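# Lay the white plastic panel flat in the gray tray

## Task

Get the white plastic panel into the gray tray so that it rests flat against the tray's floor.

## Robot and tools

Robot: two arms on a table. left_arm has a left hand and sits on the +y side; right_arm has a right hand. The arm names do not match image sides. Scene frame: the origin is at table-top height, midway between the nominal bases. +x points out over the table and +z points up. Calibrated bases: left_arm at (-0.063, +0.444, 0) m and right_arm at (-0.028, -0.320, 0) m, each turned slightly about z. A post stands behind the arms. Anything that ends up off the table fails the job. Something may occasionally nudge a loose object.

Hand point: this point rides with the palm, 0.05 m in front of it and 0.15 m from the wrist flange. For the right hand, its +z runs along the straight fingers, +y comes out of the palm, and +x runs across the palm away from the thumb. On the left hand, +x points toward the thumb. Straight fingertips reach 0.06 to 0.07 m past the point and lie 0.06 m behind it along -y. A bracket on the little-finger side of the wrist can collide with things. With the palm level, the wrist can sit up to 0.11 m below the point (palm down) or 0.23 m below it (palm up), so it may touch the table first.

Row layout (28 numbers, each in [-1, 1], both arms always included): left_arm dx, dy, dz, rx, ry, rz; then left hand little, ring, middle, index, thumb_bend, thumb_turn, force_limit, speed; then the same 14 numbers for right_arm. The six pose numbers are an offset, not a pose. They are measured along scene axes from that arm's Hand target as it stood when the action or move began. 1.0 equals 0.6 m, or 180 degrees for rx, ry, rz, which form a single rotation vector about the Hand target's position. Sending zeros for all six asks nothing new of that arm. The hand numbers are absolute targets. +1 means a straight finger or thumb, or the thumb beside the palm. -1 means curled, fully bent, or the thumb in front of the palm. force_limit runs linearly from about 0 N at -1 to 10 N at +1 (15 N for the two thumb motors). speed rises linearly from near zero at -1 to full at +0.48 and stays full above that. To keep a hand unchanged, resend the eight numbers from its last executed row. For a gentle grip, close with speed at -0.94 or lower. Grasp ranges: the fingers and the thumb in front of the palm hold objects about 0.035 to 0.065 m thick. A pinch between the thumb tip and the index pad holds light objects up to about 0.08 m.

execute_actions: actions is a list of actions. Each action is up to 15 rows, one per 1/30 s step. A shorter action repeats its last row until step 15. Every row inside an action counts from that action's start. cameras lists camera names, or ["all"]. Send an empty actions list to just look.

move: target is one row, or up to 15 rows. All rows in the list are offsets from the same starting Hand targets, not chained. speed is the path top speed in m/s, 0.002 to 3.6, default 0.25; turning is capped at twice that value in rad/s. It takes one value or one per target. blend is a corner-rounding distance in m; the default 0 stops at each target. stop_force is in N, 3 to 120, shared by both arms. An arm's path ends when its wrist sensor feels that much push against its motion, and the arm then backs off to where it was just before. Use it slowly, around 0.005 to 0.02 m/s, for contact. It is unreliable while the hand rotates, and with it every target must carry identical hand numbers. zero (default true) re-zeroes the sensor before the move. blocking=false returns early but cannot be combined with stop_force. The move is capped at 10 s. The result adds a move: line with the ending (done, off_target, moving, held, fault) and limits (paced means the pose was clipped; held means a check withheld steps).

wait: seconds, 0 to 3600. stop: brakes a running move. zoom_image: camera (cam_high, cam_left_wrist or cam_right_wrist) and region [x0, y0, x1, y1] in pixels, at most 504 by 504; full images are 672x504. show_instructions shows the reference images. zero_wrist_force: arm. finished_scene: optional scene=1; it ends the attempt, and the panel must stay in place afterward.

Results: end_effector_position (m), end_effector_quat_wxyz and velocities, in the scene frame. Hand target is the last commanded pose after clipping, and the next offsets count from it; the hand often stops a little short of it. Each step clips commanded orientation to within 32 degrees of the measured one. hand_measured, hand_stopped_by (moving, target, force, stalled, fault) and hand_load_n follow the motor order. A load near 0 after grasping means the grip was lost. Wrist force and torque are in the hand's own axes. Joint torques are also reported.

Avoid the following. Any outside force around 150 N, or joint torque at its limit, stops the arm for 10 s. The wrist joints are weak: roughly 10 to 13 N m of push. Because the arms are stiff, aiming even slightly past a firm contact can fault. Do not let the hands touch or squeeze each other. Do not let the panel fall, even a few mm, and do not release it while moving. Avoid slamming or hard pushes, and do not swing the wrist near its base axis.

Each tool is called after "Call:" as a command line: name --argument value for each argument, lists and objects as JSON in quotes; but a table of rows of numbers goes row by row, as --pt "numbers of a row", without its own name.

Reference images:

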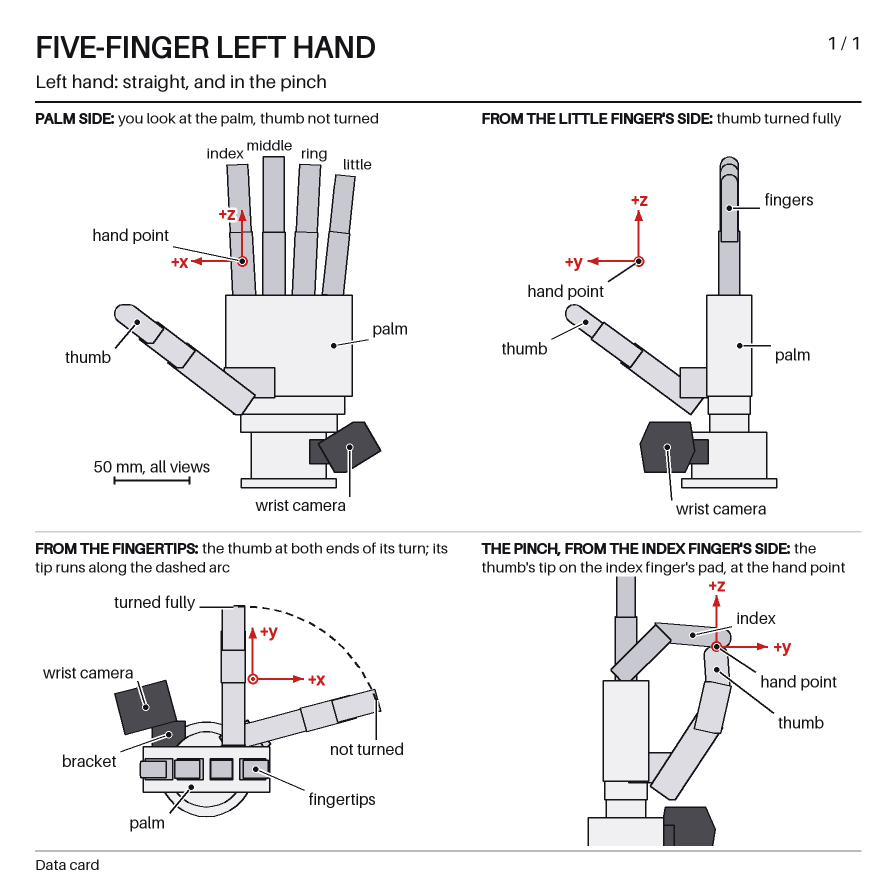

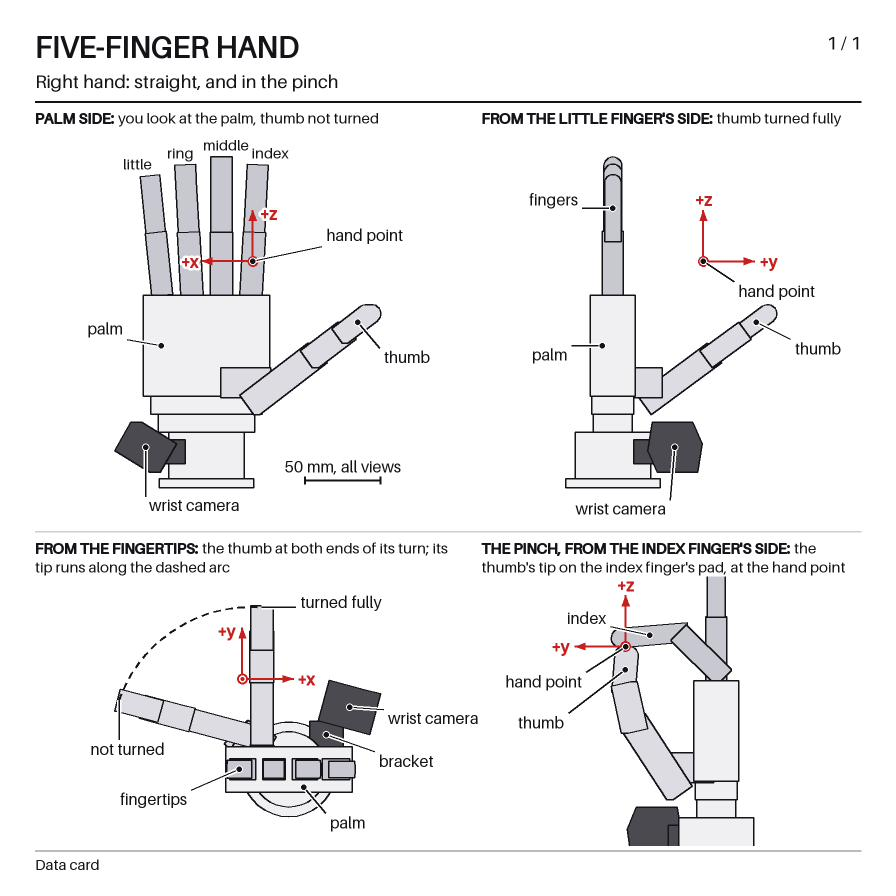

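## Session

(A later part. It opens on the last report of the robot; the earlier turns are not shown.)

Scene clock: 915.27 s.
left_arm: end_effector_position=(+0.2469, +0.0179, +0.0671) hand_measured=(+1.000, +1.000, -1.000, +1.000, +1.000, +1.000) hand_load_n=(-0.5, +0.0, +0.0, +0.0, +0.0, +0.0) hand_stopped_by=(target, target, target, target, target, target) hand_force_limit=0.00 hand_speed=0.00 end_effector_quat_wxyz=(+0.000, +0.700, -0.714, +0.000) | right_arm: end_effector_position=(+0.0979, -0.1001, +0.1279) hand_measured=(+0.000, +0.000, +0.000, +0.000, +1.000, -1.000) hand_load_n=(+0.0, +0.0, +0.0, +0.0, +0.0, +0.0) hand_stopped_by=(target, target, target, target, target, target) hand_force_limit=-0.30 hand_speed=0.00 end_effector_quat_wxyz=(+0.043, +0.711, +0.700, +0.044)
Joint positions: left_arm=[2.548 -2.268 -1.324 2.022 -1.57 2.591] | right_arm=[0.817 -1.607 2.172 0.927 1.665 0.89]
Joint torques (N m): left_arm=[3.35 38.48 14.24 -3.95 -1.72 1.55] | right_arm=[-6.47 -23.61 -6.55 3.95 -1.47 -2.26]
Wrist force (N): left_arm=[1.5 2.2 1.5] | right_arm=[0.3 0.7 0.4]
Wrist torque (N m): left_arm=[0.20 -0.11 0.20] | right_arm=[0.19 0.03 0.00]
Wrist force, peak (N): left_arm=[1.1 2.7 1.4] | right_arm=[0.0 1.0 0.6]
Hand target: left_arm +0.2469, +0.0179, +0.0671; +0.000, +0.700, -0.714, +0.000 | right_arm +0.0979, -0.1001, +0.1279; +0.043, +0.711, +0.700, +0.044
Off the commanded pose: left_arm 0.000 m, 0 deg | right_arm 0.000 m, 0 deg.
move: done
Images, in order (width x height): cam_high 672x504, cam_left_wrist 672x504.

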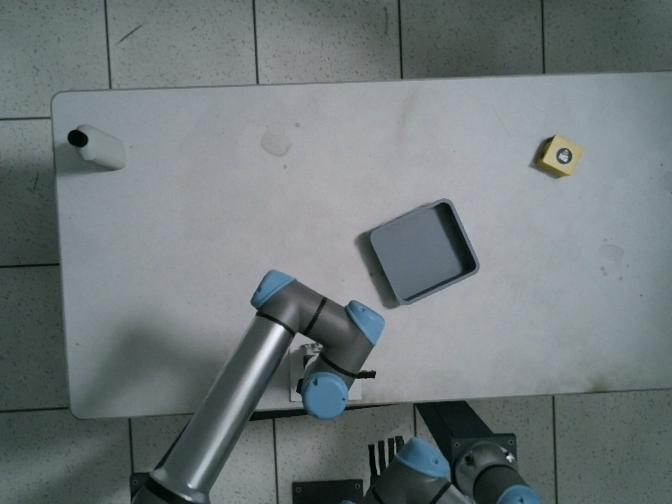

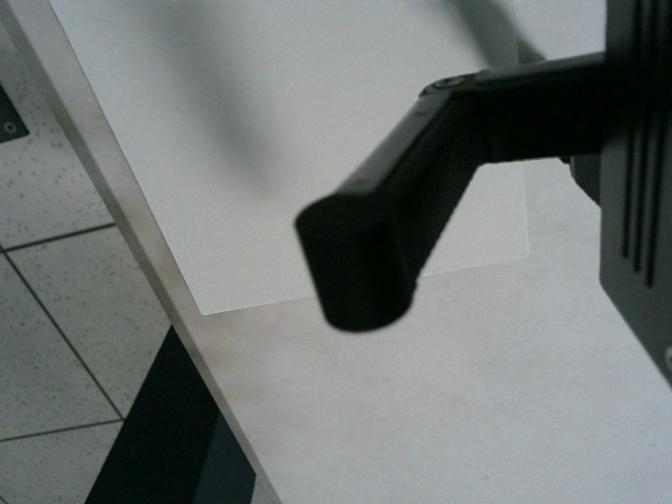

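Call:
zoom_image --camera "cam_high" --region '[340, 390, 460, 504]'

Scaled by 4.200 from the camera's image (finer frame: 960x720).

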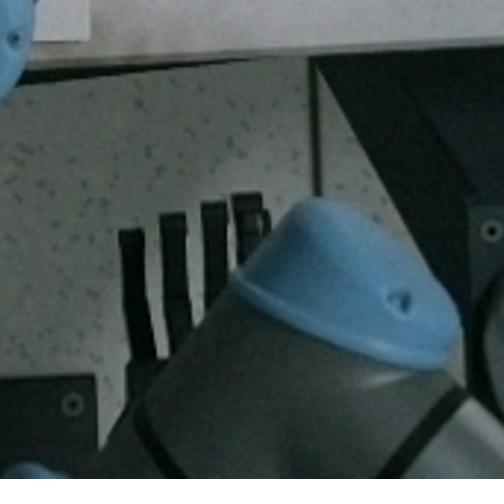

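Call:
move --pt "0.03 0 0.02 0 0 0 1 1 -1 1 1 1 0 0 0 0 0 0 0 0 0 0 0 0 1 -1 -0.3 0" --pt "0.06 0.02 0.15 0 0 0 1 1 -1 1 1 1 0 0 0 0 0 0 0 0 0 0 0 0 1 -1 -0.3 0" --pt "0.18 0.6 0.25 0 0 0 1 1 -1 1 1 1 0 0 0 0 0 0 0 0 0 0 0 0 1 -1 -0.3 0" --speed 0.3 --blend '[0.01,0.04,0]' --cameras '["cam_high"]'

Scene clock: 972.10 s.
left_arm: end_effector_position=(+0.3549, +0.3778, +0.2170) hand_measured=(+1.000, +1.000, -1.000, +1.000, +1.000, +1.000) hand_load_n=(+0.0, +0.0, +0.0, +0.0, +0.0, +0.0) hand_stopped_by=(target, target, target, target, target, target) hand_force_limit=0.00 hand_speed=0.00 end_effector_quat_wxyz=(+0.000, +0.700, -0.714, +0.000) end_effector_velocity=(+0.000, +0.002, +0.000) end_effector_angular_velocity=(+0.001, +0.000, -0.002) | right_arm: end_effector_position=(+0.0979, -0.1001, +0.1279) hand_measured=(+0.000, +0.000, +0.000, +0.000, +1.000, -1.000) hand_load_n=(+0.0, -0.5, +0.0, +0.0, -0.5, +0.0) hand_stopped_by=(target, target, target, target, target, target) hand_force_limit=-0.30 hand_speed=0.00 end_effector_quat_wxyz=(+0.043, +0.711, +0.700, +0.044)
Joint positions: left_arm=[3.324 -2.002 -1.349 1.779 -1.57 3.366] | right_arm=[0.817 -1.607 2.172 0.927 1.665 0.89]
Joint velocities: left_arm=[0.004 0 0 0 -0.001 0.006] | right_arm=[within noise]
Joint torques (N m): left_arm=[4.78 44.92 15.22 -0.71 -0.18 1.38] | right_arm=[-5.66 -23.29 -6.42 3.84 -1.37 -2.14]
Wrist force (N): left_arm=[1.4 1.9 1.4] | right_arm=[0.0 0.4 0.7]
Wrist torque (N m): left_arm=[0.15 -0.14 0.00] | right_arm=[0.13 0.06 -0.03]
Wrist force, peak (N): left_arm=[1.0 3.7 2.6] | right_arm=[0.0 0.8 0.8]
Hand target: left_arm +0.3549, +0.3779, +0.2171; +0.000, +0.700, -0.714, +0.000 | right_arm +0.0979, -0.1001, +0.1279; +0.043, +0.711, +0.700, +0.044
Off the commanded pose: left_arm 0.000 m, 0 deg | right_arm 0.000 m, 0 deg.
move: done

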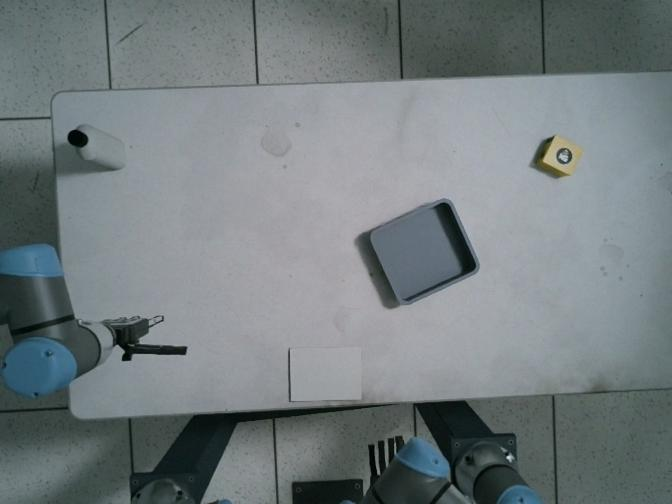

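Call:
zoom_image --camera "cam_high" --region '[270, 330, 400, 430]'

Scaled by 3.877 from the camera's image (finer frame: 960x720).

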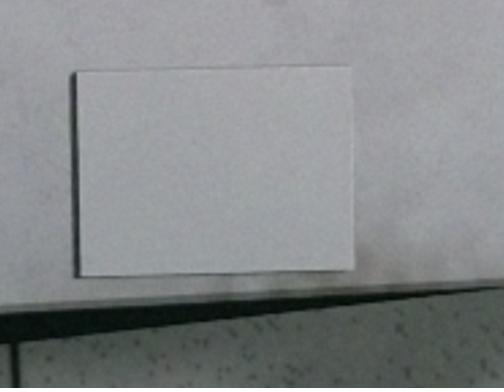

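Call:
move --pt "0 0 0 0 0 0 1 1 -1 1 1 1 0 0 -0.0382 0.2335 -0.1 0 0 0 0 0 0 0 1 -1 -0.3 0" --pt "0 0 0 0 0 0 1 1 -1 1 1 1 0 0 -0.0382 0.2335 -0.1973 0 0 0 0 0 0 0 1 -1 -0.3 0" --speed 0.15 --blend '[0.01,0]' --cameras '["cam_high","cam_right_wrist"]'

Scene clock: 990.67 s.
left_arm: end_effector_position=(+0.3549, +0.3779, +0.2171) hand_measured=(+1.000, +1.000, -1.000, +1.000, +1.000, +1.000) hand_load_n=(+0.0, +0.0, +0.0, +0.0, +0.0, +0.0) hand_stopped_by=(target, target, target, target, target, target) hand_force_limit=0.00 hand_speed=0.00 end_effector_quat_wxyz=(+0.000, +0.700, -0.714, +0.000) | right_arm: end_effector_position=(+0.0749, +0.0399, +0.0096) hand_measured=(+0.000, +0.000, +0.000, +0.000, +1.000, -1.000) hand_load_n=(+0.0, +0.0, +0.0, +0.0, +0.0, +0.0) hand_stopped_by=(target, target, target, target, target, target) hand_force_limit=-0.30 hand_speed=0.00 end_effector_quat_wxyz=(+0.043, +0.711, +0.700, +0.044)
Joint positions: left_arm=[3.324 -2.002 -1.349 1.779 -1.57 3.366] | right_arm=[1.13 -1.088 1.896 0.717 1.685 1.205]
Joint torques (N m): left_arm=[4.13 46.14 22.06 -3.59 -2.38 1.61] | right_arm=[-8.6 -24.43 -17.86 0.37 -1.23 -2.09]
Wrist force (N): left_arm=[1.5 1.6 1.4] | right_arm=[-0.5 0.7 0.0]
Wrist torque (N m): left_arm=[0.12 -0.16 0.02] | right_arm=[0.29 0.12 -0.08]
Wrist force, peak (N): left_arm=[1.5 2.2 1.5] | right_arm=[-0.5 0.7 1.6]
Hand target: left_arm +0.3549, +0.3779, +0.2171; +0.000, +0.700, -0.714, +0.000 | right_arm +0.0749, +0.0400, +0.0095; +0.043, +0.711, +0.700, +0.044
Off the commanded pose: left_arm 0.000 m, 0 deg | right_arm 0.000 m, 0 deg.
move: done

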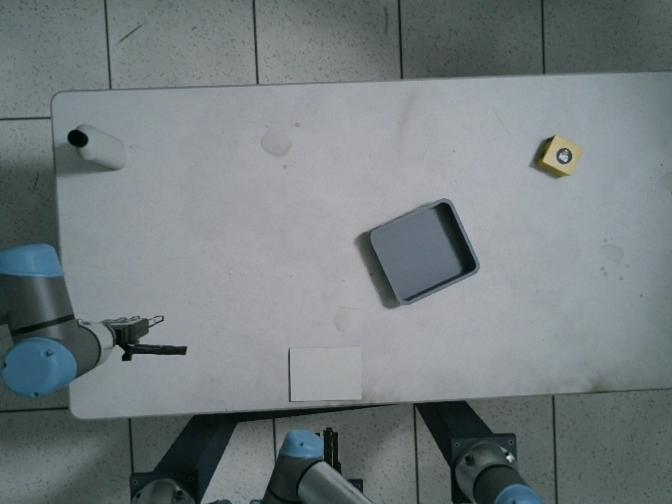

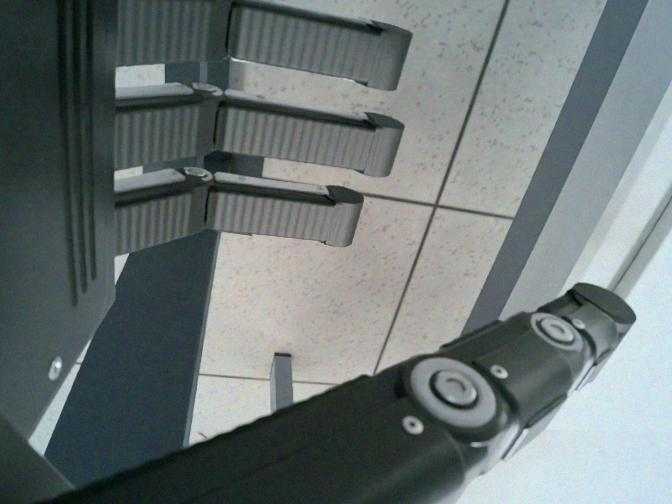

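Call:
move --target '[0,0,0,0,0,0,1,1,-1,1,1,1,0,0,0.0667,0,0,0,0,0,0,0,0,0,1,-1,-0.3,0]' --speed 0.1

Call:
move --target '[0,0,0,0,0,0,1,1,-1,1,1,1,0,0,0.05,0,0,0,0,0,0,0,0,0,1,-1,-0.3,0]' --speed 0.006 --stop_force 3 --cameras '["cam_high","cam_right_wrist"]'

Scene clock: 998.17 s.
left_arm: end_effector_position=(+0.3549, +0.3779, +0.2171) hand_measured=(+1.000, +1.000, -1.000, +1.000, +1.000, +1.000) hand_load_n=(+0.0, +0.0, +0.0, +0.0, +0.0, +0.0) hand_stopped_by=(target, target, target, target, target, target) hand_force_limit=0.00 hand_speed=0.00 end_effector_quat_wxyz=(+0.000, +0.700, -0.714, +0.000) | right_arm: end_effector_position=(+0.1149, +0.0400, +0.0095) hand_measured=(+0.000, +0.000, +0.000, +0.000, +1.000, -1.000) hand_load_n=(+0.0, +0.0, +0.0, +0.0, +0.0, +0.0) hand_stopped_by=(target, target, target, target, target, target) hand_force_limit=-0.30 hand_speed=0.00 end_effector_quat_wxyz=(+0.043, +0.711, +0.700, +0.044)
Joint positions: left_arm=[3.324 -2.002 -1.349 1.779 -1.57 3.366] | right_arm=[1.031 -1.084 1.885 0.713 1.68 1.106]
Joint torques (N m): left_arm=[5.79 44.43 20.99 -3.59 -2.31 1.36] | right_arm=[-7.23 -38.58 -3.38 2.43 1.29 -1.29]
Wrist force (N): left_arm=[1.3 2.0 1.6] | right_arm=[-0.4 0.9 0.5]
Wrist torque (N m): left_arm=[0.16 -0.12 -0.01] | right_arm=[0.26 0.10 -0.02]
Wrist force, peak (N): left_arm=[1.5 2.0 1.8] | right_arm=[-0.4 2.3 0.3]
Hand target: left_arm +0.3549, +0.3779, +0.2171; +0.000, +0.700, -0.714, +0.000 | right_arm +0.1150, +0.0400, +0.0095; +0.043, +0.711, +0.700, +0.044
Off the commanded pose: left_arm 0.000 m, 0 deg | right_arm 0.000 m, 0 deg.
move: done

Scene clock: 1002.37 s.
left_arm: end_effector_position=(+0.3549, +0.3779, +0.2171) hand_measured=(+1.000, +1.000, -1.000, +1.000, +1.000, +1.000) hand_load_n=(+0.0, +0.0, +0.0, +0.0, +0.0, +0.0) hand_stopped_by=(target, target, target, target, target, target) hand_force_limit=0.00 hand_speed=0.00 end_effector_quat_wxyz=(+0.000, +0.700, -0.714, +0.000) | right_arm: end_effector_position=(+0.1349, +0.0400, +0.0095) hand_measured=(+0.000, +0.000, +0.000, +0.000, +1.000, -1.000) hand_load_n=(+0.0, +0.0, +0.0, +0.0, +0.0, +0.0) hand_stopped_by=(target, target, target, target, target, target) hand_force_limit=-0.30 hand_speed=0.00 end_effector_quat_wxyz=(+0.043, +0.711, +0.700, +0.044)
Joint positions: left_arm=[3.324 -2.002 -1.349 1.779 -1.57 3.366] | right_arm=[0.984 -1.079 1.875 0.713 1.677 1.059]
Joint torques (N m): left_arm=[5.02 45.39 21.07 -3.68 -1.91 1.48] | right_arm=[6.57 -34.04 -4.79 -0.36 1.96 1.91]
Wrist force (N): left_arm=[1.6 1.8 1.2] | right_arm=[-1.2 -1.6 -0.1]
Wrist torque (N m): left_arm=[0.16 -0.18 0.02] | right_arm=[0.19 0.09 -0.02]
Wrist force, peak (N): left_arm=[1.7 2.0 1.8] | right_arm=[-1.0 -6.0 -2.3]
Hand target: left_arm +0.3549, +0.3779, +0.2171; +0.000, +0.700, -0.714, +0.000 | right_arm +0.1349, +0.0400, +0.0095; +0.043, +0.711, +0.700, +0.044 (not the last commanded pose)
Off the commanded pose: left_arm 0.000 m, 0 deg | right_arm 0.010 m, 0 deg.
move: contact (right_arm)

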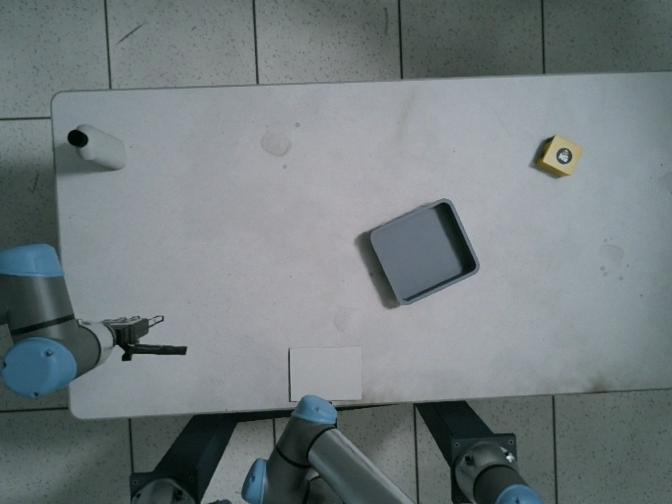

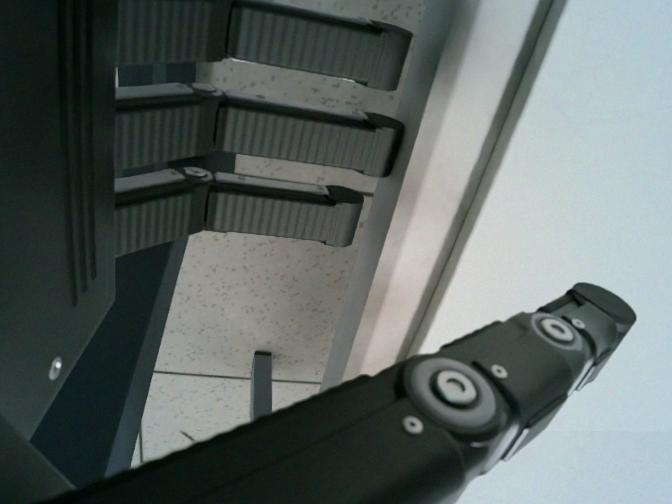

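Call:
move --pt "-0.1082 -0.6 -0.1118 0 0 0 1 1 -1 1 1 1 0 0 -0.1 0 0 0 0 0 0 0 0 0 1 -1 -0.3 0" --pt "-0.1248 -0.6 -0.25 0 0 0 1 1 -1 1 1 1 0 0 -0.0617 -0.2335 0.1973 0 0 0 0 0 0 0 1 -1 -0.3 0" --speed 0.2 --blend '[0.01,0]' --cameras '["cam_high"]'

Scene clock: 1019.70 s.
left_arm: end_effector_position=(+0.2799, +0.0179, +0.0671) hand_measured=(+1.000, +1.000, -1.000, +1.000, +1.000, +1.000) hand_load_n=(+0.0, +0.0, +0.0, +0.0, +0.0, +0.0) hand_stopped_by=(target, target, target, target, target, target) hand_force_limit=0.00 hand_speed=0.00 end_effector_quat_wxyz=(+0.000, +0.700, -0.714, +0.000) | right_arm: end_effector_position=(+0.0979, -0.1001, +0.1279) hand_measured=(+0.000, +0.000, +0.000, +0.000, +1.000, -1.000) hand_load_n=(+0.0, +0.0, +0.0, +0.0, +0.0, +0.0) hand_stopped_by=(target, target, target, target, target, target) hand_force_limit=-0.30 hand_speed=0.00 end_effector_quat_wxyz=(+0.043, +0.711, +0.700, +0.044)
Joint positions: left_arm=[2.58 -2.322 -1.228 1.979 -1.57 2.623] | right_arm=[0.817 -1.606 2.172 0.926 1.665 0.891]
Joint torques (N m): left_arm=[1.22 56.76 17.68 -1.42 2.62 0.13] | right_arm=[-8.25 -26.31 -13.83 4.07 1.1 -2.21]
Wrist force (N): left_arm=[0.9 1.8 1.5] | right_arm=[0.1 0.5 0.4]
Wrist torque (N m): left_arm=[0.13 -0.01 0.18] | right_arm=[0.16 0.05 -0.02]
Wrist force, peak (N): left_arm=[3.4 3.0 1.0] | right_arm=[-1.9 -1.6 -1.0]
Hand target: left_arm +0.2800, +0.0179, +0.0671; +0.000, +0.700, -0.714, +0.000 | right_arm +0.0979, -0.1001, +0.1279; +0.043, +0.711, +0.700, +0.044
Off the commanded pose: left_arm 0.000 m, 0 deg | right_arm 0.000 m, 0 deg.
move: done

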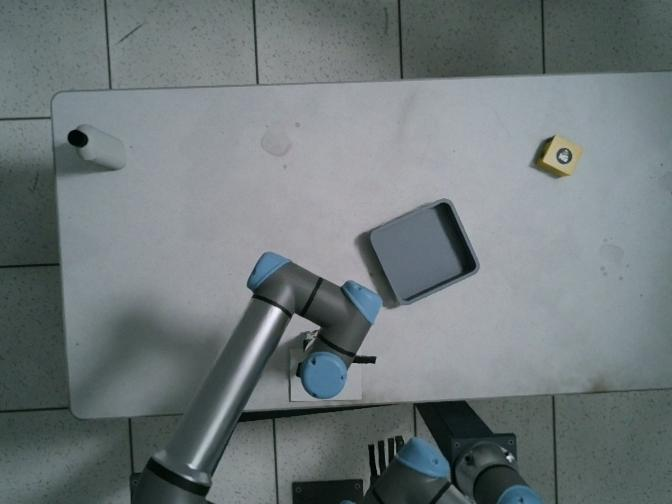

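Call:
move --pt "-0.1558 0 0 0 0 0 1 1 -1 1 1 1 0 0 0 -0.12 0.05 0 0 0 0 0 0 0 1 -1 -0.3 0" --pt "-0.1325 0 0.01 0 0 0 1 1 -1 1 1 1 0 0 0 -0.12 0.05 0 0 0 0 0 0 0 1 -1 -0.3 0" --pt "-0.1 0.02 0.1667 0 0 0 1 1 -1 1 1 1 0 0 0 -0.12 0.05 0 0 0 0 0 0 0 1 -1 -0.3 0" --pt "0.125 0.6 0.25 0 0 0 1 1 -1 1 1 1 0 0 0 -0.12 0.05 0 0 0 0 0 0 0 1 -1 -0.3 0" --speed '[0.05,0.1,0.25,0.3]' --blend '[0,0.005,0.04,0]' --cameras '["cam_high"]'

Call:
zoom_image --camera "cam_high" --region '[270, 340, 400, 440]'

Scene clock: 1037.40 s.
left_arm: end_effector_position=(+0.3549, +0.3778, +0.2170) hand_measured=(+1.000, +1.000, -1.000, +1.000, +1.000, +1.000) hand_load_n=(+0.0, +0.0, +0.0, +0.0, +0.0, +0.0) hand_stopped_by=(target, target, target, target, target, target) hand_force_limit=0.00 hand_speed=0.00 end_effector_quat_wxyz=(+0.000, +0.700, -0.714, +0.000) end_effector_velocity=(+0.000, +0.002, +0.001) end_effector_angular_velocity=(+0.001, -0.002, -0.003) | right_arm: end_effector_position=(+0.0979, -0.1721, +0.1579) hand_measured=(+0.000, +0.000, +0.000, +0.000, +1.000, -1.000) hand_load_n=(+0.0, +0.0, +0.0, +0.0, +0.0, +0.0) hand_stopped_by=(target, target, target, target, target, target) hand_force_limit=-0.30 hand_speed=0.00 end_effector_quat_wxyz=(+0.043, +0.711, +0.700, +0.044)
Joint positions: left_arm=[3.323 -2.002 -1.348 1.779 -1.57 3.366] | right_arm=[0.499 -1.894 2.303 1.058 1.636 0.573]
Joint velocities: left_arm=[0.003 0.001 0.001 0 -0.001 0.006] | right_arm=[within noise]
Joint torques (N m): left_arm=[5.16 38.65 21.6 -1.36 0.2 1.21] | right_arm=[-6.7 10.64 -25.16 0.08 1.04 -2.13]
Wrist force (N): left_arm=[1.7 1.8 1.6] | right_arm=[0.2 0.6 0.4]
Wrist torque (N m): left_arm=[0.13 -0.19 0.03] | right_arm=[0.18 0.01 0.06]
Wrist force, peak (N): left_arm=[2.8 3.0 0.6] | right_arm=[0.1 1.2 0.8]
Hand target: left_arm +0.3550, +0.3779, +0.2171; +0.000, +0.700, -0.714, +0.000 | right_arm +0.0979, -0.1721, +0.1579; +0.043, +0.711, +0.700, +0.044
Off the commanded pose: left_arm 0.000 m, 0 deg | right_arm 0.000 m, 0 deg.
move: done

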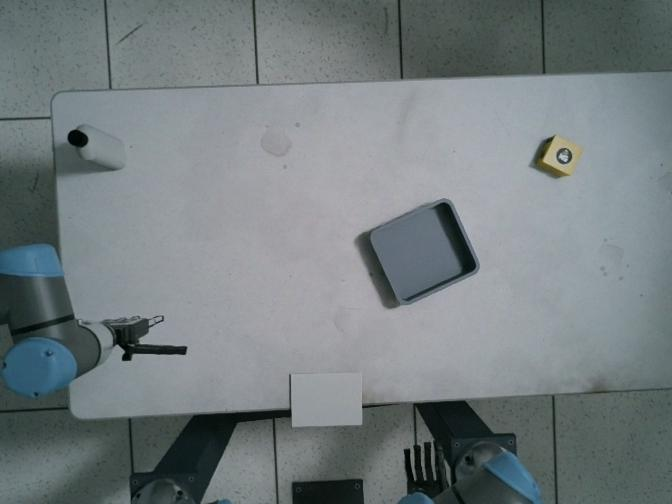

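Scaled by 3.877 from the camera's image (finer frame: 960x720).

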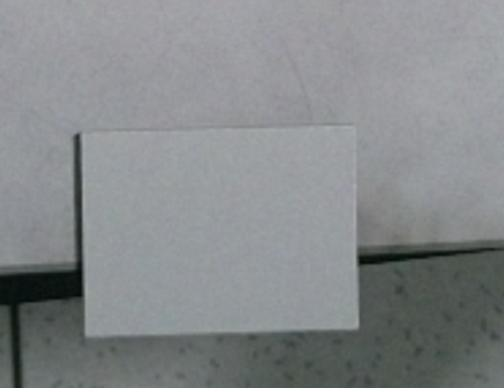

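Call:
move --pt "0 0 0 0 0 0 1 1 -1 1 1 1 0 0 -0.0465 0.3535 -0.06 0 0 0 0 0 0 0 1 -1 -0.3 0" --pt "0 0 0 0 0 0 1 1 -1 1 1 1 0 0 -0.0465 0.3535 -0.2523 0 0 0 0 0 0 0 1 -1 -0.3 0" --pt "0 0 0 0 0 0 1 1 -1 1 1 1 0 0 0.0502 0.3535 -0.2523 0 0 0 0 0 0 0 1 -1 -0.3 0" --speed '[0.2,0.12,0.03]' --blend '[0.01,0,0]' --cameras '["cam_high","cam_right_wrist"]'

Scene clock: 1062.77 s.
left_arm: end_effector_position=(+0.3550, +0.3779, +0.2171) hand_measured=(+1.000, +1.000, -1.000, +1.000, +1.000, +1.000) hand_load_n=(+0.0, +0.0, +0.0, +0.0, +0.0, +0.0) hand_stopped_by=(target, target, target, target, target, target) hand_force_limit=0.00 hand_speed=0.00 end_effector_quat_wxyz=(+0.000, +0.700, -0.714, +0.000) | right_arm: end_effector_position=(+0.1282, +0.0400, +0.0065) hand_measured=(+0.000, +0.000, +0.000, +0.000, +1.000, -1.000) hand_load_n=(+0.0, +0.0, +0.0, +0.0, +0.0, +0.0) hand_stopped_by=(target, target, target, target, target, target) hand_force_limit=-0.30 hand_speed=0.00 end_effector_quat_wxyz=(+0.043, +0.711, +0.700, +0.044) end_effector_velocity=(-0.002, +0.000, +0.000) end_effector_angular_velocity=(+0.000, +0.001, -0.003)
Joint positions: left_arm=[3.324 -2.002 -1.348 1.779 -1.57 3.366] | right_arm=[1 -1.076 1.88 0.706 1.678 1.074]
Joint velocities: left_arm=[within noise] | right_arm=[0.005 0 0 0 0 0.008]
Joint torques (N m): left_arm=[4.46 38.34 23.39 -3.87 -2.48 1.41] | right_arm=[7.38 -25.31 -7.45 3.65 -0.98 1.88]
Wrist force (N): left_arm=[1.7 1.6 1.5] | right_arm=[-0.2 0.8 0.1]
Wrist torque (N m): left_arm=[0.11 -0.19 0.03] | right_arm=[0.26 0.06 0.01]
Wrist force, peak (N): left_arm=[1.7 2.1 1.8] | right_arm=[-1.6 1.0 0.4]
Hand target: left_arm +0.3550, +0.3779, +0.2171; +0.000, +0.700, -0.714, +0.000 | right_arm +0.1280, +0.0400, +0.0065; +0.043, +0.711, +0.700, +0.044
Off the commanded pose: left_arm 0.000 m, 0 deg | right_arm 0.000 m, 0 deg.
move: done

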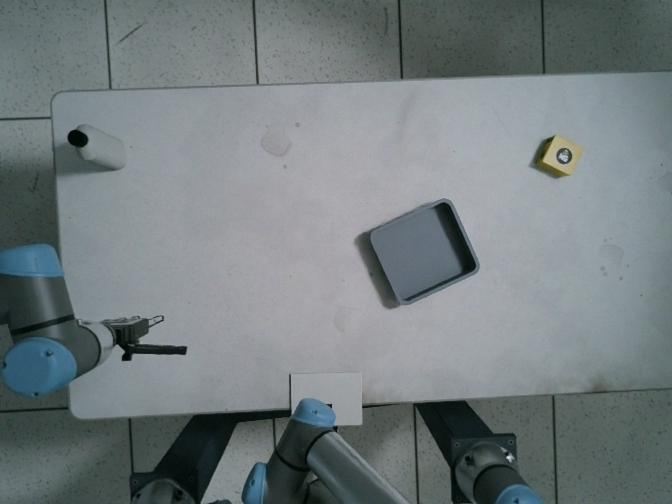

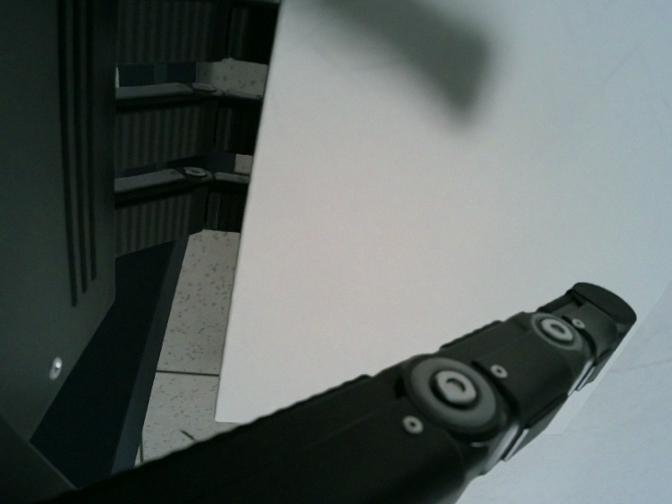

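Call:
move --target '[0,0,0,0,0,0,1,1,-1,1,1,1,0,0,0,0,0.0105,0,0,0,0,0,0,0,1,-1,-0.45,-0.88]' --speed 0.01 --cameras '["cam_right_wrist"]'

Scene clock: 1074.17 s.
left_arm: end_effector_position=(+0.3550, +0.3779, +0.2171) hand_measured=(+1.000, +1.000, -1.000, +1.000, +1.000, +1.000) hand_load_n=(+0.0, +0.0, +0.0, +0.0, +0.0, +0.0) hand_stopped_by=(target, target, target, target, target, target) hand_force_limit=0.00 hand_speed=0.00 end_effector_quat_wxyz=(+0.000, +0.700, -0.714, +0.000) | right_arm: end_effector_position=(+0.1280, +0.0400, +0.0130) hand_measured=(+0.000, +0.000, +0.000, +0.000, +1.000, -1.000) hand_load_n=(+0.0, +0.5, +0.5, +0.0, +0.0, +0.0) hand_stopped_by=(target, target, target, target, target, target) hand_force_limit=-0.45 hand_speed=-0.88 end_effector_quat_wxyz=(+0.043, +0.711, +0.700, +0.044)
Joint positions: left_arm=[3.324 -2.002 -1.348 1.779 -1.57 3.366] | right_arm=[1 -1.087 1.877 0.721 1.678 1.075]
Joint torques (N m): left_arm=[4.98 36.7 23.68 -4.03 -2.13 1.59] | right_arm=[7.42 -29.62 -17.03 2.19 1.09 1.98]
Wrist force (N): left_arm=[1.6 1.9 1.6] | right_arm=[-0.3 0.8 1.3]
Wrist torque (N m): left_arm=[0.15 -0.17 0.01] | right_arm=[0.22 0.03 0.01]
Wrist force, peak (N): left_arm=[1.7 2.1 1.7] | right_arm=[-0.5 1.1 1.1]
Hand target: left_arm +0.3550, +0.3779, +0.2171; +0.000, +0.700, -0.714, +0.000 | right_arm +0.1280, +0.0400, +0.0128; +0.043, +0.711, +0.700, +0.044
Off the commanded pose: left_arm 0.000 m, 0 deg | right_arm 0.000 m, 0 deg.
move: done

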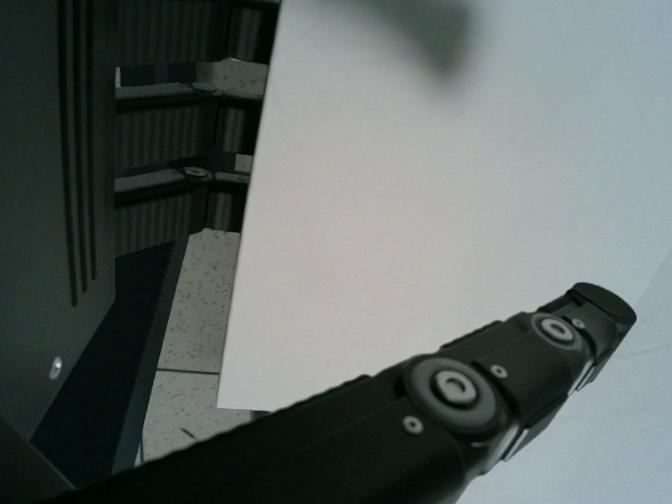

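Call:
execute_actions --actions '[[[0,0,0,0,0,0,1,1,-1,1,1,1,0,0,0,0,0,0,0,0,0,0,0,0,-0.6,-1,-0.45,-0.88]],[[0,0,0,0,0,0,1,1,-1,1,1,1,0,0,0,0,0,0,0,0,0,0,0,0,-0.6,-1,-0.45,-0.88]],[[0,0,0,0,0,0,1,1,-1,1,1,1,0,0,0,0,0,0,0,0,0,0,0,0,-0.6,-1,-0.45,-0.88]],[[0,0,0,0,0,0,1,1,-1,1,1,1,0,0,0,0,0,0,0,0,0,0,0,0,-0.6,-1,-0.45,-0.88]],[[0,0,0,0,0,0,1,1,-1,1,1,1,0,0,0,0,0,0,0,0,0,0,0,0,-0.6,-1,-0.45,-0.88]],[[0,0,0,0,0,0,1,1,-1,1,1,1,0,0,0,0,0,0,0,0,0,0,0,0,-0.6,-1,-0.45,-0.88]]]' --cameras '["cam_right_wrist", "cam_high"]'

Scene clock: 1091.73 s.
left_arm: end_effector_position=(+0.3550, +0.3779, +0.2171) hand_measured=(+1.000, +1.000, -1.000, +1.000, +1.000, +1.000) hand_load_n=(+0.0, +0.0, +0.0, +0.0, +0.0, +0.0) hand_stopped_by=(target, target, target, target, target, target) hand_force_limit=0.00 hand_speed=0.00 end_effector_quat_wxyz=(+0.000, +0.700, -0.714, +0.000) | right_arm: end_effector_position=(+0.1280, +0.0400, +0.0128) hand_measured=(+0.000, +0.000, +0.000, +0.000, -0.018, -1.000) hand_load_n=(+0.0, +0.5, +0.5, +0.0, +0.0, +0.0) hand_stopped_by=(target, target, target, target, moving, target) hand_force_limit=-0.45 hand_speed=-0.88 end_effector_quat_wxyz=(+0.043, +0.711, +0.700, +0.044)
Joint positions: left_arm=[3.324 -2.002 -1.348 1.779 -1.57 3.366] | right_arm=[1 -1.087 1.877 0.721 1.678 1.075]
Joint torques (N m): left_arm=[5.03 34.87 23.8 -3.94 -1.78 1.66] | right_arm=[7.42 -17.97 -5.77 0.15 0.09 1.99]
Wrist force (N): left_arm=[1.8 1.9 1.6] | right_arm=[-0.4 0.9 1.3]
Wrist torque (N m): left_arm=[0.14 -0.20 0.03] | right_arm=[0.23 0.06 0.01]
Wrist force, peak (N): left_arm=[1.6 2.2 1.8] | right_arm=[-0.3 1.1 1.5]
Hand target: left_arm +0.3550, +0.3779, +0.2171; +0.000, +0.700, -0.714, +0.000 | right_arm +0.1280, +0.0400, +0.0128; +0.043, +0.711, +0.700, +0.044
Off the commanded pose: left_arm 0.000 m, 0 deg | right_arm 0.000 m, 0 deg.
not at rest: the robot was still moving 3 seconds after this call's last action.
Images, in order (width x height): cam_high 672x504, cam_right_wrist 672x504.

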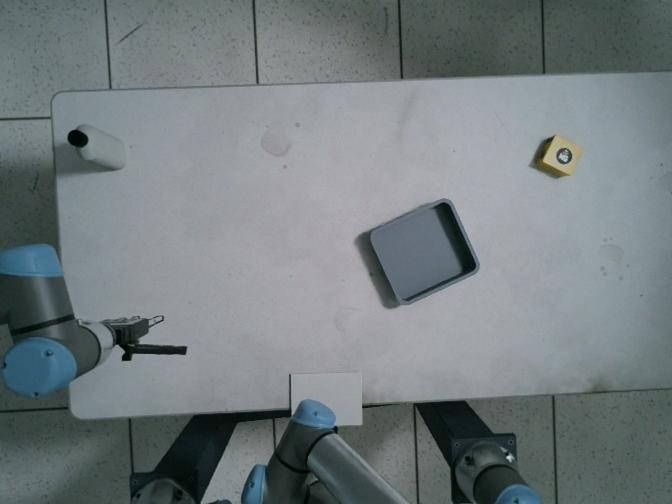

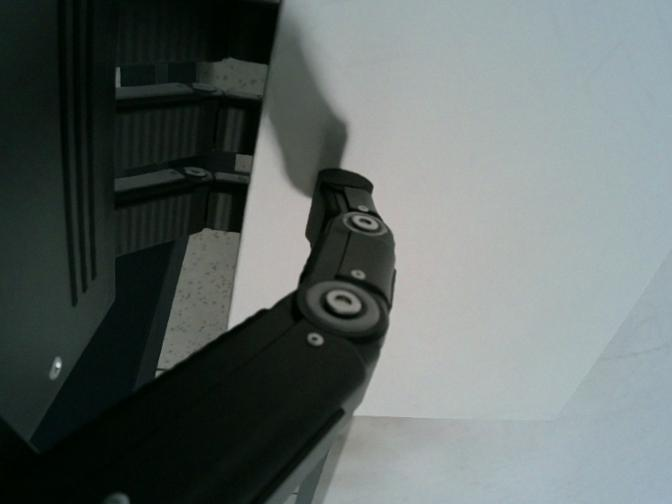

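Call:
wait --seconds 2 --cameras '["cam_right_wrist"]'

Scene clock: 1099.07 s.
left_arm: end_effector_position=(+0.3550, +0.3779, +0.2171) hand_measured=(+1.000, +1.000, -1.000, +1.000, +1.000, +1.000) hand_load_n=(+0.0, +0.0, +0.0, +0.0, +0.0, +0.0) hand_stopped_by=(target, target, target, target, target, target) hand_force_limit=0.00 hand_speed=0.00 end_effector_quat_wxyz=(+0.000, +0.700, -0.714, +0.000) | right_arm: end_effector_position=(+0.1280, +0.0400, +0.0128) hand_measured=(+0.000, +0.000, +0.000, +0.000, -0.600, -1.000) hand_load_n=(+0.0, +0.5, +0.0, +0.0, +0.0, +0.0) hand_stopped_by=(target, target, target, target, target, target) hand_force_limit=-0.45 hand_speed=-0.88 end_effector_quat_wxyz=(+0.043, +0.711, +0.700, +0.044)
Joint positions: left_arm=[3.324 -2.002 -1.348 1.779 -1.57 3.366] | right_arm=[1 -1.087 1.877 0.721 1.678 1.075]
Joint torques (N m): left_arm=[5.44 33.41 23.88 -3.73 -1.3 1.45] | right_arm=[7.21 -18.15 -5.26 0.27 -0.61 1.89]
Wrist force (N): left_arm=[1.5 1.7 1.5] | right_arm=[-0.7 1.0 0.7]
Wrist torque (N m): left_arm=[0.12 -0.15 0.01] | right_arm=[0.25 0.10 -0.01]
Wrist force, peak (N): left_arm=[1.7 2.2 1.8] | right_arm=[-0.6 1.0 1.4]
Hand target: left_arm +0.3550, +0.3779, +0.2171; +0.000, +0.700, -0.714, +0.000 | right_arm +0.1280, +0.0400, +0.0128; +0.043, +0.711, +0.700, +0.044
Off the commanded pose: left_arm 0.000 m, 0 deg | right_arm 0.000 m, 0 deg.
wait: 2.00 s; at rest from the start

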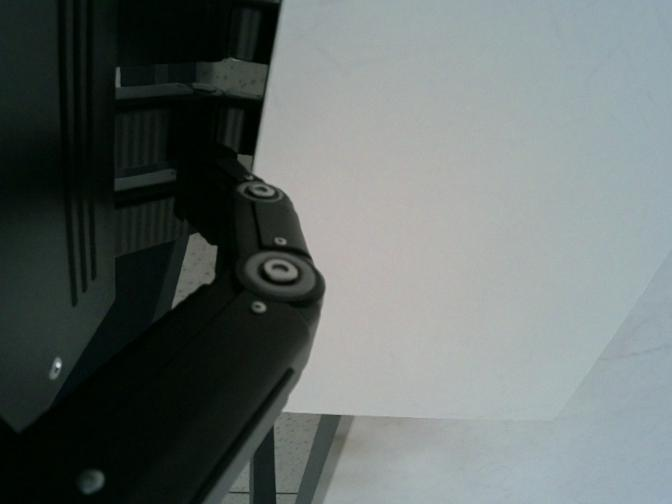

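Call:
move --target '[0,0,0,0,0,0,1,1,-1,1,1,1,0,0,0,0,0,0,0,0,0,0,0,0,0.4,-1,-0.45,-0.4]' --speed 0.05

Call:
move --pt "0 0 0 0 0 0 1 1 -1 1 1 1 0 0 0 0 -0.0135 0 0.0389 0 0 0 0 0 0.4 -1 -0.45 -0.4" --pt "0 0 0 0 0 0 1 1 -1 1 1 1 0 0 0 0 -0.0135 0 0.0389 0 -0.12 -0.12 -0.12 -0.12 0.4 -1 -0.45 -0.7" --speed 0.03 --cameras '["cam_right_wrist"]'

Scene clock: 1123.73 s.
left_arm: end_effector_position=(+0.3550, +0.3779, +0.2171) hand_measured=(+1.000, +1.000, -1.000, +1.000, +1.000, +1.000) hand_load_n=(+0.0, +0.0, +0.0, +0.0, -0.5, +0.0) hand_stopped_by=(target, target, target, target, target, target) hand_force_limit=0.00 hand_speed=0.00 end_effector_quat_wxyz=(+0.000, +0.700, -0.714, +0.000) | right_arm: end_effector_position=(+0.1280, +0.0400, +0.0128) hand_measured=(+0.000, +0.000, +0.000, +0.000, +0.400, -1.000) hand_load_n=(+0.0, +0.0, +0.0, +0.0, +0.0, +0.0) hand_stopped_by=(target, target, target, target, target, target) hand_force_limit=-0.45 hand_speed=-0.40 end_effector_quat_wxyz=(+0.043, +0.711, +0.700, +0.044)
Joint positions: left_arm=[3.324 -2.002 -1.348 1.779 -1.57 3.366] | right_arm=[1 -1.087 1.877 0.721 1.678 1.075]
Joint torques (N m): left_arm=[4.24 31.32 23.04 -4.09 -1.03 1.4] | right_arm=[6.72 -17.9 -5.6 0.43 -1.07 1.92]
Wrist force (N): left_arm=[1.5 2.1 1.3] | right_arm=[-0.3 0.9 0.8]
Wrist torque (N m): left_arm=[0.19 -0.16 0.01] | right_arm=[0.24 0.04 0.01]
Wrist force, peak (N): left_arm=[1.7 2.0 1.8] | right_arm=[-0.7 1.1 1.3]
Hand target: left_arm +0.3550, +0.3779, +0.2171; +0.000, +0.700, -0.714, +0.000 | right_arm +0.1280, +0.0400, +0.0128; +0.043, +0.711, +0.700, +0.044
Off the commanded pose: left_arm 0.000 m, 0 deg | right_arm 0.000 m, 0 deg.
move: done

Scene clock: 1126.53 s.
left_arm: end_effector_position=(+0.3550, +0.3779, +0.2171) hand_measured=(+1.000, +1.000, -1.000, +1.000, +1.000, +1.000) hand_load_n=(+0.0, +0.0, +0.0, +0.0, +0.0, +0.0) hand_stopped_by=(target, target, target, target, target, target) hand_force_limit=0.00 hand_speed=0.00 end_effector_quat_wxyz=(+0.000, +0.700, -0.714, +0.000) | right_arm: end_effector_position=(+0.1281, +0.0400, +0.0047) hand_measured=(-0.120, -0.120, -0.120, -0.120, +0.400, -1.000) hand_load_n=(+0.0, +0.0, +0.0, +0.0, +0.0, +0.0) hand_stopped_by=(target, target, target, target, target, target) hand_force_limit=-0.45 hand_speed=-0.70 end_effector_quat_wxyz=(+0.000, +0.713, +0.702, +0.000)
Joint positions: left_arm=[3.324 -2.002 -1.348 1.779 -1.57 3.366] | right_arm=[0.932 -1.067 1.86 0.777 1.571 1.01]
Joint torques (N m): left_arm=[3.96 30.39 24.76 -4.05 -0.99 1.43] | right_arm=[7.57 -44.98 -4.26 0.24 0.99 1.96]
Wrist force (N): left_arm=[1.6 1.9 1.5] | right_arm=[0.1 0.7 -0.1]
Wrist torque (N m): left_arm=[0.15 -0.17 0.02] | right_arm=[0.33 0.09 0.08]
Wrist force, peak (N): left_arm=[1.9 1.9 1.8] | right_arm=[-0.3 0.9 1.3]
Hand target: left_arm +0.3550, +0.3779, +0.2171; +0.000, +0.700, -0.714, +0.000 | right_arm +0.1280, +0.0400, +0.0047; +0.000, +0.713, +0.702, +0.000
Off the commanded pose: left_arm 0.000 m, 0 deg | right_arm 0.000 m, 0 deg.
move: done

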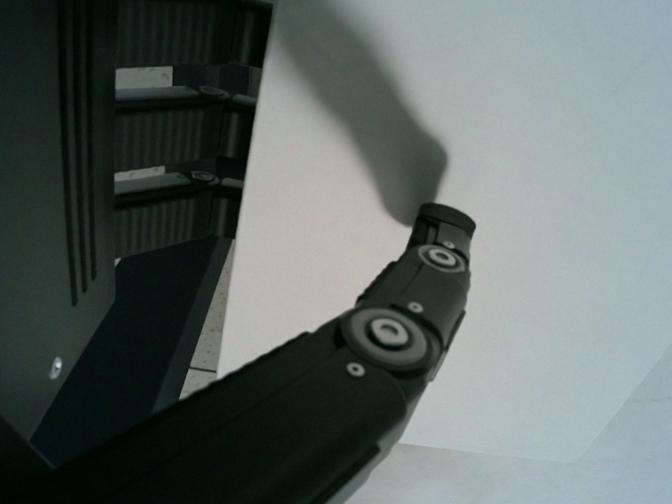

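Call:
move --target '[0,0,0,0,0,0,1,1,-1,1,1,1,0,0,0,0,0,0,0,0,-0.12,-0.12,-0.12,-0.12,-0.35,-1,-0.45,-0.88]' --cameras '["cam_high","cam_right_wrist"]'

Scene clock: 1149.70 s.
left_arm: end_effector_position=(+0.3550, +0.3779, +0.2171) hand_measured=(+1.000, +1.000, -1.000, +1.000, +1.000, +1.000) hand_load_n=(+0.0, +0.0, +0.0, +0.0, +0.0, +0.0) hand_stopped_by=(target, target, target, target, target, target) hand_force_limit=0.00 hand_speed=0.00 end_effector_quat_wxyz=(+0.000, +0.700, -0.714, +0.000) | right_arm: end_effector_position=(+0.1280, +0.0400, +0.0047) hand_measured=(-0.120, -0.120, -0.120, -0.120, +0.086, -1.000) hand_load_n=(+0.0, +0.5, +0.0, +0.5, +4.0, +0.0) hand_stopped_by=(target, target, target, target, force, target) hand_force_limit=-0.45 hand_speed=-0.88 end_effector_quat_wxyz=(+0.000, +0.713, +0.702, +0.000)
Joint positions: left_arm=[3.324 -2.002 -1.348 1.779 -1.57 3.366] | right_arm=[0.932 -1.067 1.86 0.777 1.571 1.01]
Joint torques (N m): left_arm=[3.9 28.19 24.5 -4.05 -0.79 1.34] | right_arm=[7.57 -42.1 -3.23 0.29 1.07 1.77]
Wrist force (N): left_arm=[1.7 2.0 1.5] | right_arm=[0.0 1.7 -4.1]
Wrist torque (N m): left_arm=[0.16 -0.19 0.02] | right_arm=[0.36 0.17 0.06]
Wrist force, peak (N): left_arm=[1.7 2.2 1.7] | right_arm=[0.0 1.9 -4.4]
Hand target: left_arm +0.3550, +0.3779, +0.2171; +0.000, +0.700, -0.714, +0.000 | right_arm +0.1280, +0.0400, +0.0047; +0.000, +0.713, +0.702, +0.000
Off the commanded pose: left_arm 0.000 m, 0 deg | right_arm 0.000 m, 0 deg.
move: done

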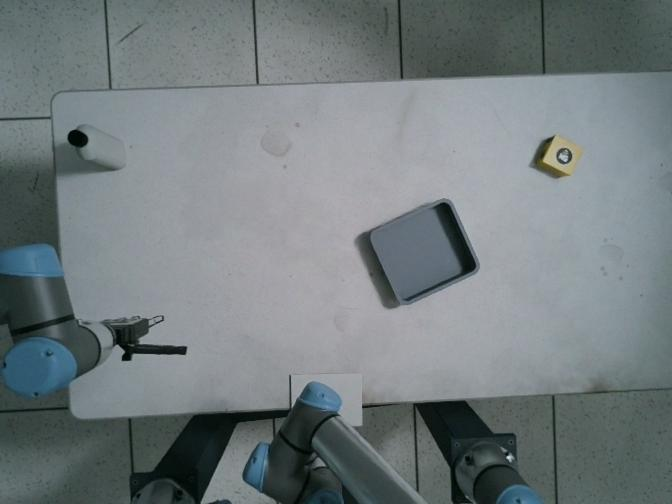

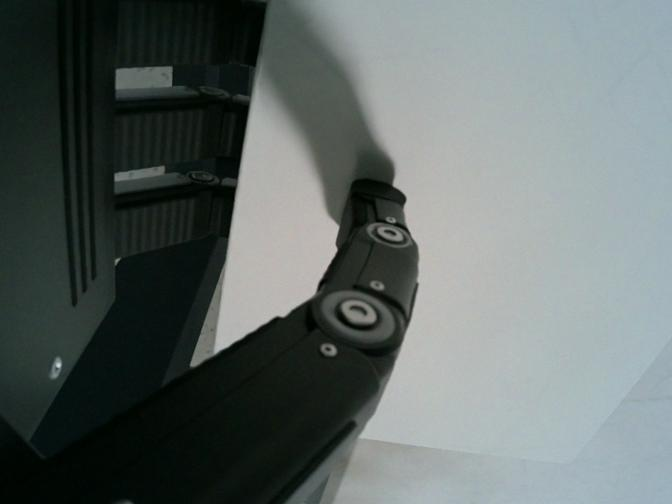

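Call:
move --pt "0 0 0 0 0 0 1 1 -1 1 1 1 0 0 0 0 0 0 0 0 -0.12 -0.12 -0.12 -0.12 0.4 -1 -0.45 -0.5" --pt "0 0 0 0 0 0 1 1 -1 1 1 1 0 0 0 0 0 0 0 0 -0.06 -0.06 -0.06 -0.06 0.4 -1 -0.45 -0.7" --pt "0 0 0 0 0 0 1 1 -1 1 1 1 0 0 0.003 0 0.003 0 0 0 -0.06 -0.06 -0.06 -0.06 0.4 -1 -0.45 -0.7" --pt "0 0 0 0 0 0 1 1 -1 1 1 1 0 0 0.003 0 0.003 0 0 0 -0.06 -0.06 -0.06 -0.06 -0.4 -1 -0.45 -0.88" --speed 0.02 --cameras '["cam_right_wrist"]'

Scene clock: 1200.47 s.
left_arm: end_effector_position=(+0.3550, +0.3779, +0.2171) hand_measured=(+1.000, +1.000, -1.000, +1.000, +1.000, +1.000) hand_load_n=(+0.0, +0.0, +0.0, +0.0, +0.0, +0.0) hand_stopped_by=(target, target, target, target, target, target) hand_force_limit=0.00 hand_speed=0.00 end_effector_quat_wxyz=(+0.000, +0.700, -0.714, +0.000) | right_arm: end_effector_position=(+0.1298, +0.0400, +0.0065) hand_measured=(-0.060, -0.060, -0.060, -0.060, -0.056, -1.000) hand_load_n=(+0.0, +0.5, +0.0, +0.5, +4.0, +0.0) hand_stopped_by=(target, target, target, target, force, target) hand_force_limit=-0.45 hand_speed=-0.88 end_effector_quat_wxyz=(+0.000, +0.713, +0.702, +0.000)
Joint positions: left_arm=[3.324 -2.002 -1.348 1.779 -1.57 3.366] | right_arm=[0.928 -1.069 1.857 0.782 1.571 1.006]
Joint torques (N m): left_arm=[3.22 28.05 21.78 -4.04 -0.36 1.55] | right_arm=[7.19 -18.3 -3.45 0.39 -1.09 1.94]
Wrist force (N): left_arm=[1.6 1.8 1.3] | right_arm=[0.0 1.2 -3.8]
Wrist torque (N m): left_arm=[0.14 -0.18 0.02] | right_arm=[0.33 0.15 0.05]
Wrist force, peak (N): left_arm=[2.0 2.2 1.6] | right_arm=[0.1 1.6 -4.8]
Hand target: left_arm +0.3550, +0.3779, +0.2171; +0.000, +0.700, -0.714, +0.000 | right_arm +0.1298, +0.0400, +0.0065; +0.000, +0.713, +0.702, +0.000
Off the commanded pose: left_arm 0.000 m, 0 deg | right_arm 0.000 m, 0 deg.
move: done

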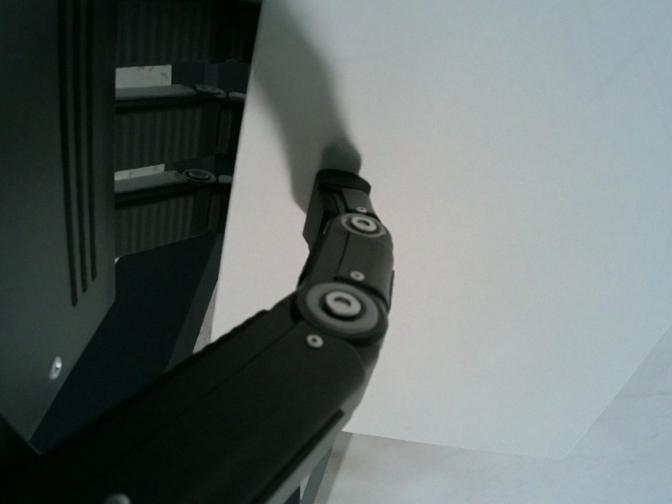

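Call:
move --pt "0 0 0 0 0 0 1 1 -1 1 1 1 0 0 0 0 0 0 0 0 -0.06 -0.06 -0.06 -0.06 0.4 -1 -0.45 -0.5" --pt "0 0 0 0 0 0 1 1 -1 1 1 1 0 0 0 0 0 0 0 0 -0.02 -0.02 -0.02 -0.02 0.4 -1 -0.45 -0.7" --pt "0 0 0 0 0 0 1 1 -1 1 1 1 0 0 0 0 0 0 -0.0444 0 -0.02 -0.02 -0.02 -0.02 0.4 -1 -0.45 -0.7" --pt "0 0 0 0 0 0 1 1 -1 1 1 1 0 0 0 0 0.009 0 -0.0444 0 -0.02 -0.02 -0.02 -0.02 0.4 -1 -0.45 -0.7" --speed 0.03 --cameras '["cam_right_wrist","cam_high"]'

Scene clock: 1241.97 s.
left_arm: end_effector_position=(+0.3550, +0.3779, +0.2171) hand_measured=(+1.000, +1.000, -1.000, +1.000, +1.000, +1.000) hand_load_n=(+0.0, +0.0, +0.5, +0.0, +0.0, +0.0) hand_stopped_by=(target, target, target, target, target, target) hand_force_limit=0.00 hand_speed=0.00 end_effector_quat_wxyz=(+0.000, +0.700, -0.714, +0.000) | right_arm: end_effector_position=(+0.1299, +0.0400, +0.0121) hand_measured=(-0.020, -0.020, -0.020, -0.020, +0.400, -1.000) hand_load_n=(+0.0, +0.5, +0.0, +0.0, +0.0, +0.0) hand_stopped_by=(target, target, target, target, target, target) hand_force_limit=-0.45 hand_speed=-0.70 end_effector_quat_wxyz=(+0.049, +0.711, +0.700, +0.050) end_effector_velocity=(+0.001, +0.001, -0.002) end_effector_angular_velocity=(+0.004, -0.002, +0.000)
Joint positions: left_arm=[3.324 -2.002 -1.348 1.779 -1.57 3.366] | right_arm=[1.006 -1.085 1.879 0.709 1.693 1.079]
Joint velocities: left_arm=[within noise] | right_arm=[0 0.003 0 -0.007 0 0]
Joint torques (N m): left_arm=[2.62 27.76 24.23 -3.94 0.06 1.64] | right_arm=[-9.39 -16.57 -8.8 0.48 -1.39 -2.13]
Wrist force (N): left_arm=[1.6 2.0 1.6] | right_arm=[-0.4 0.3 1.1]
Wrist torque (N m): left_arm=[0.16 -0.17 0.01] | right_arm=[0.13 0.05 -0.13]
Wrist force, peak (N): left_arm=[1.8 2.3 1.9] | right_arm=[0.1 1.5 -3.9]
Hand target: left_arm +0.3550, +0.3779, +0.2171; +0.000, +0.700, -0.714, +0.000 | right_arm +0.1298, +0.0400, +0.0119; +0.049, +0.711, +0.700, +0.050
Off the commanded pose: left_arm 0.000 m, 0 deg | right_arm 0.000 m, 0 deg.
move: done
Images, in order (width x height): cam_high 672x504, cam_right_wrist 672x504.

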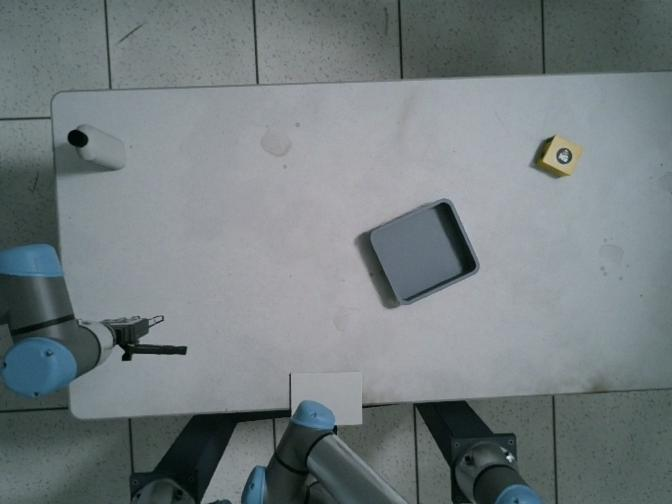

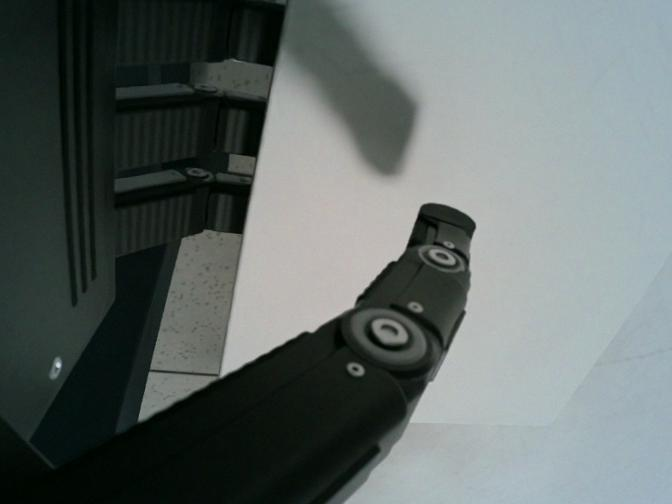

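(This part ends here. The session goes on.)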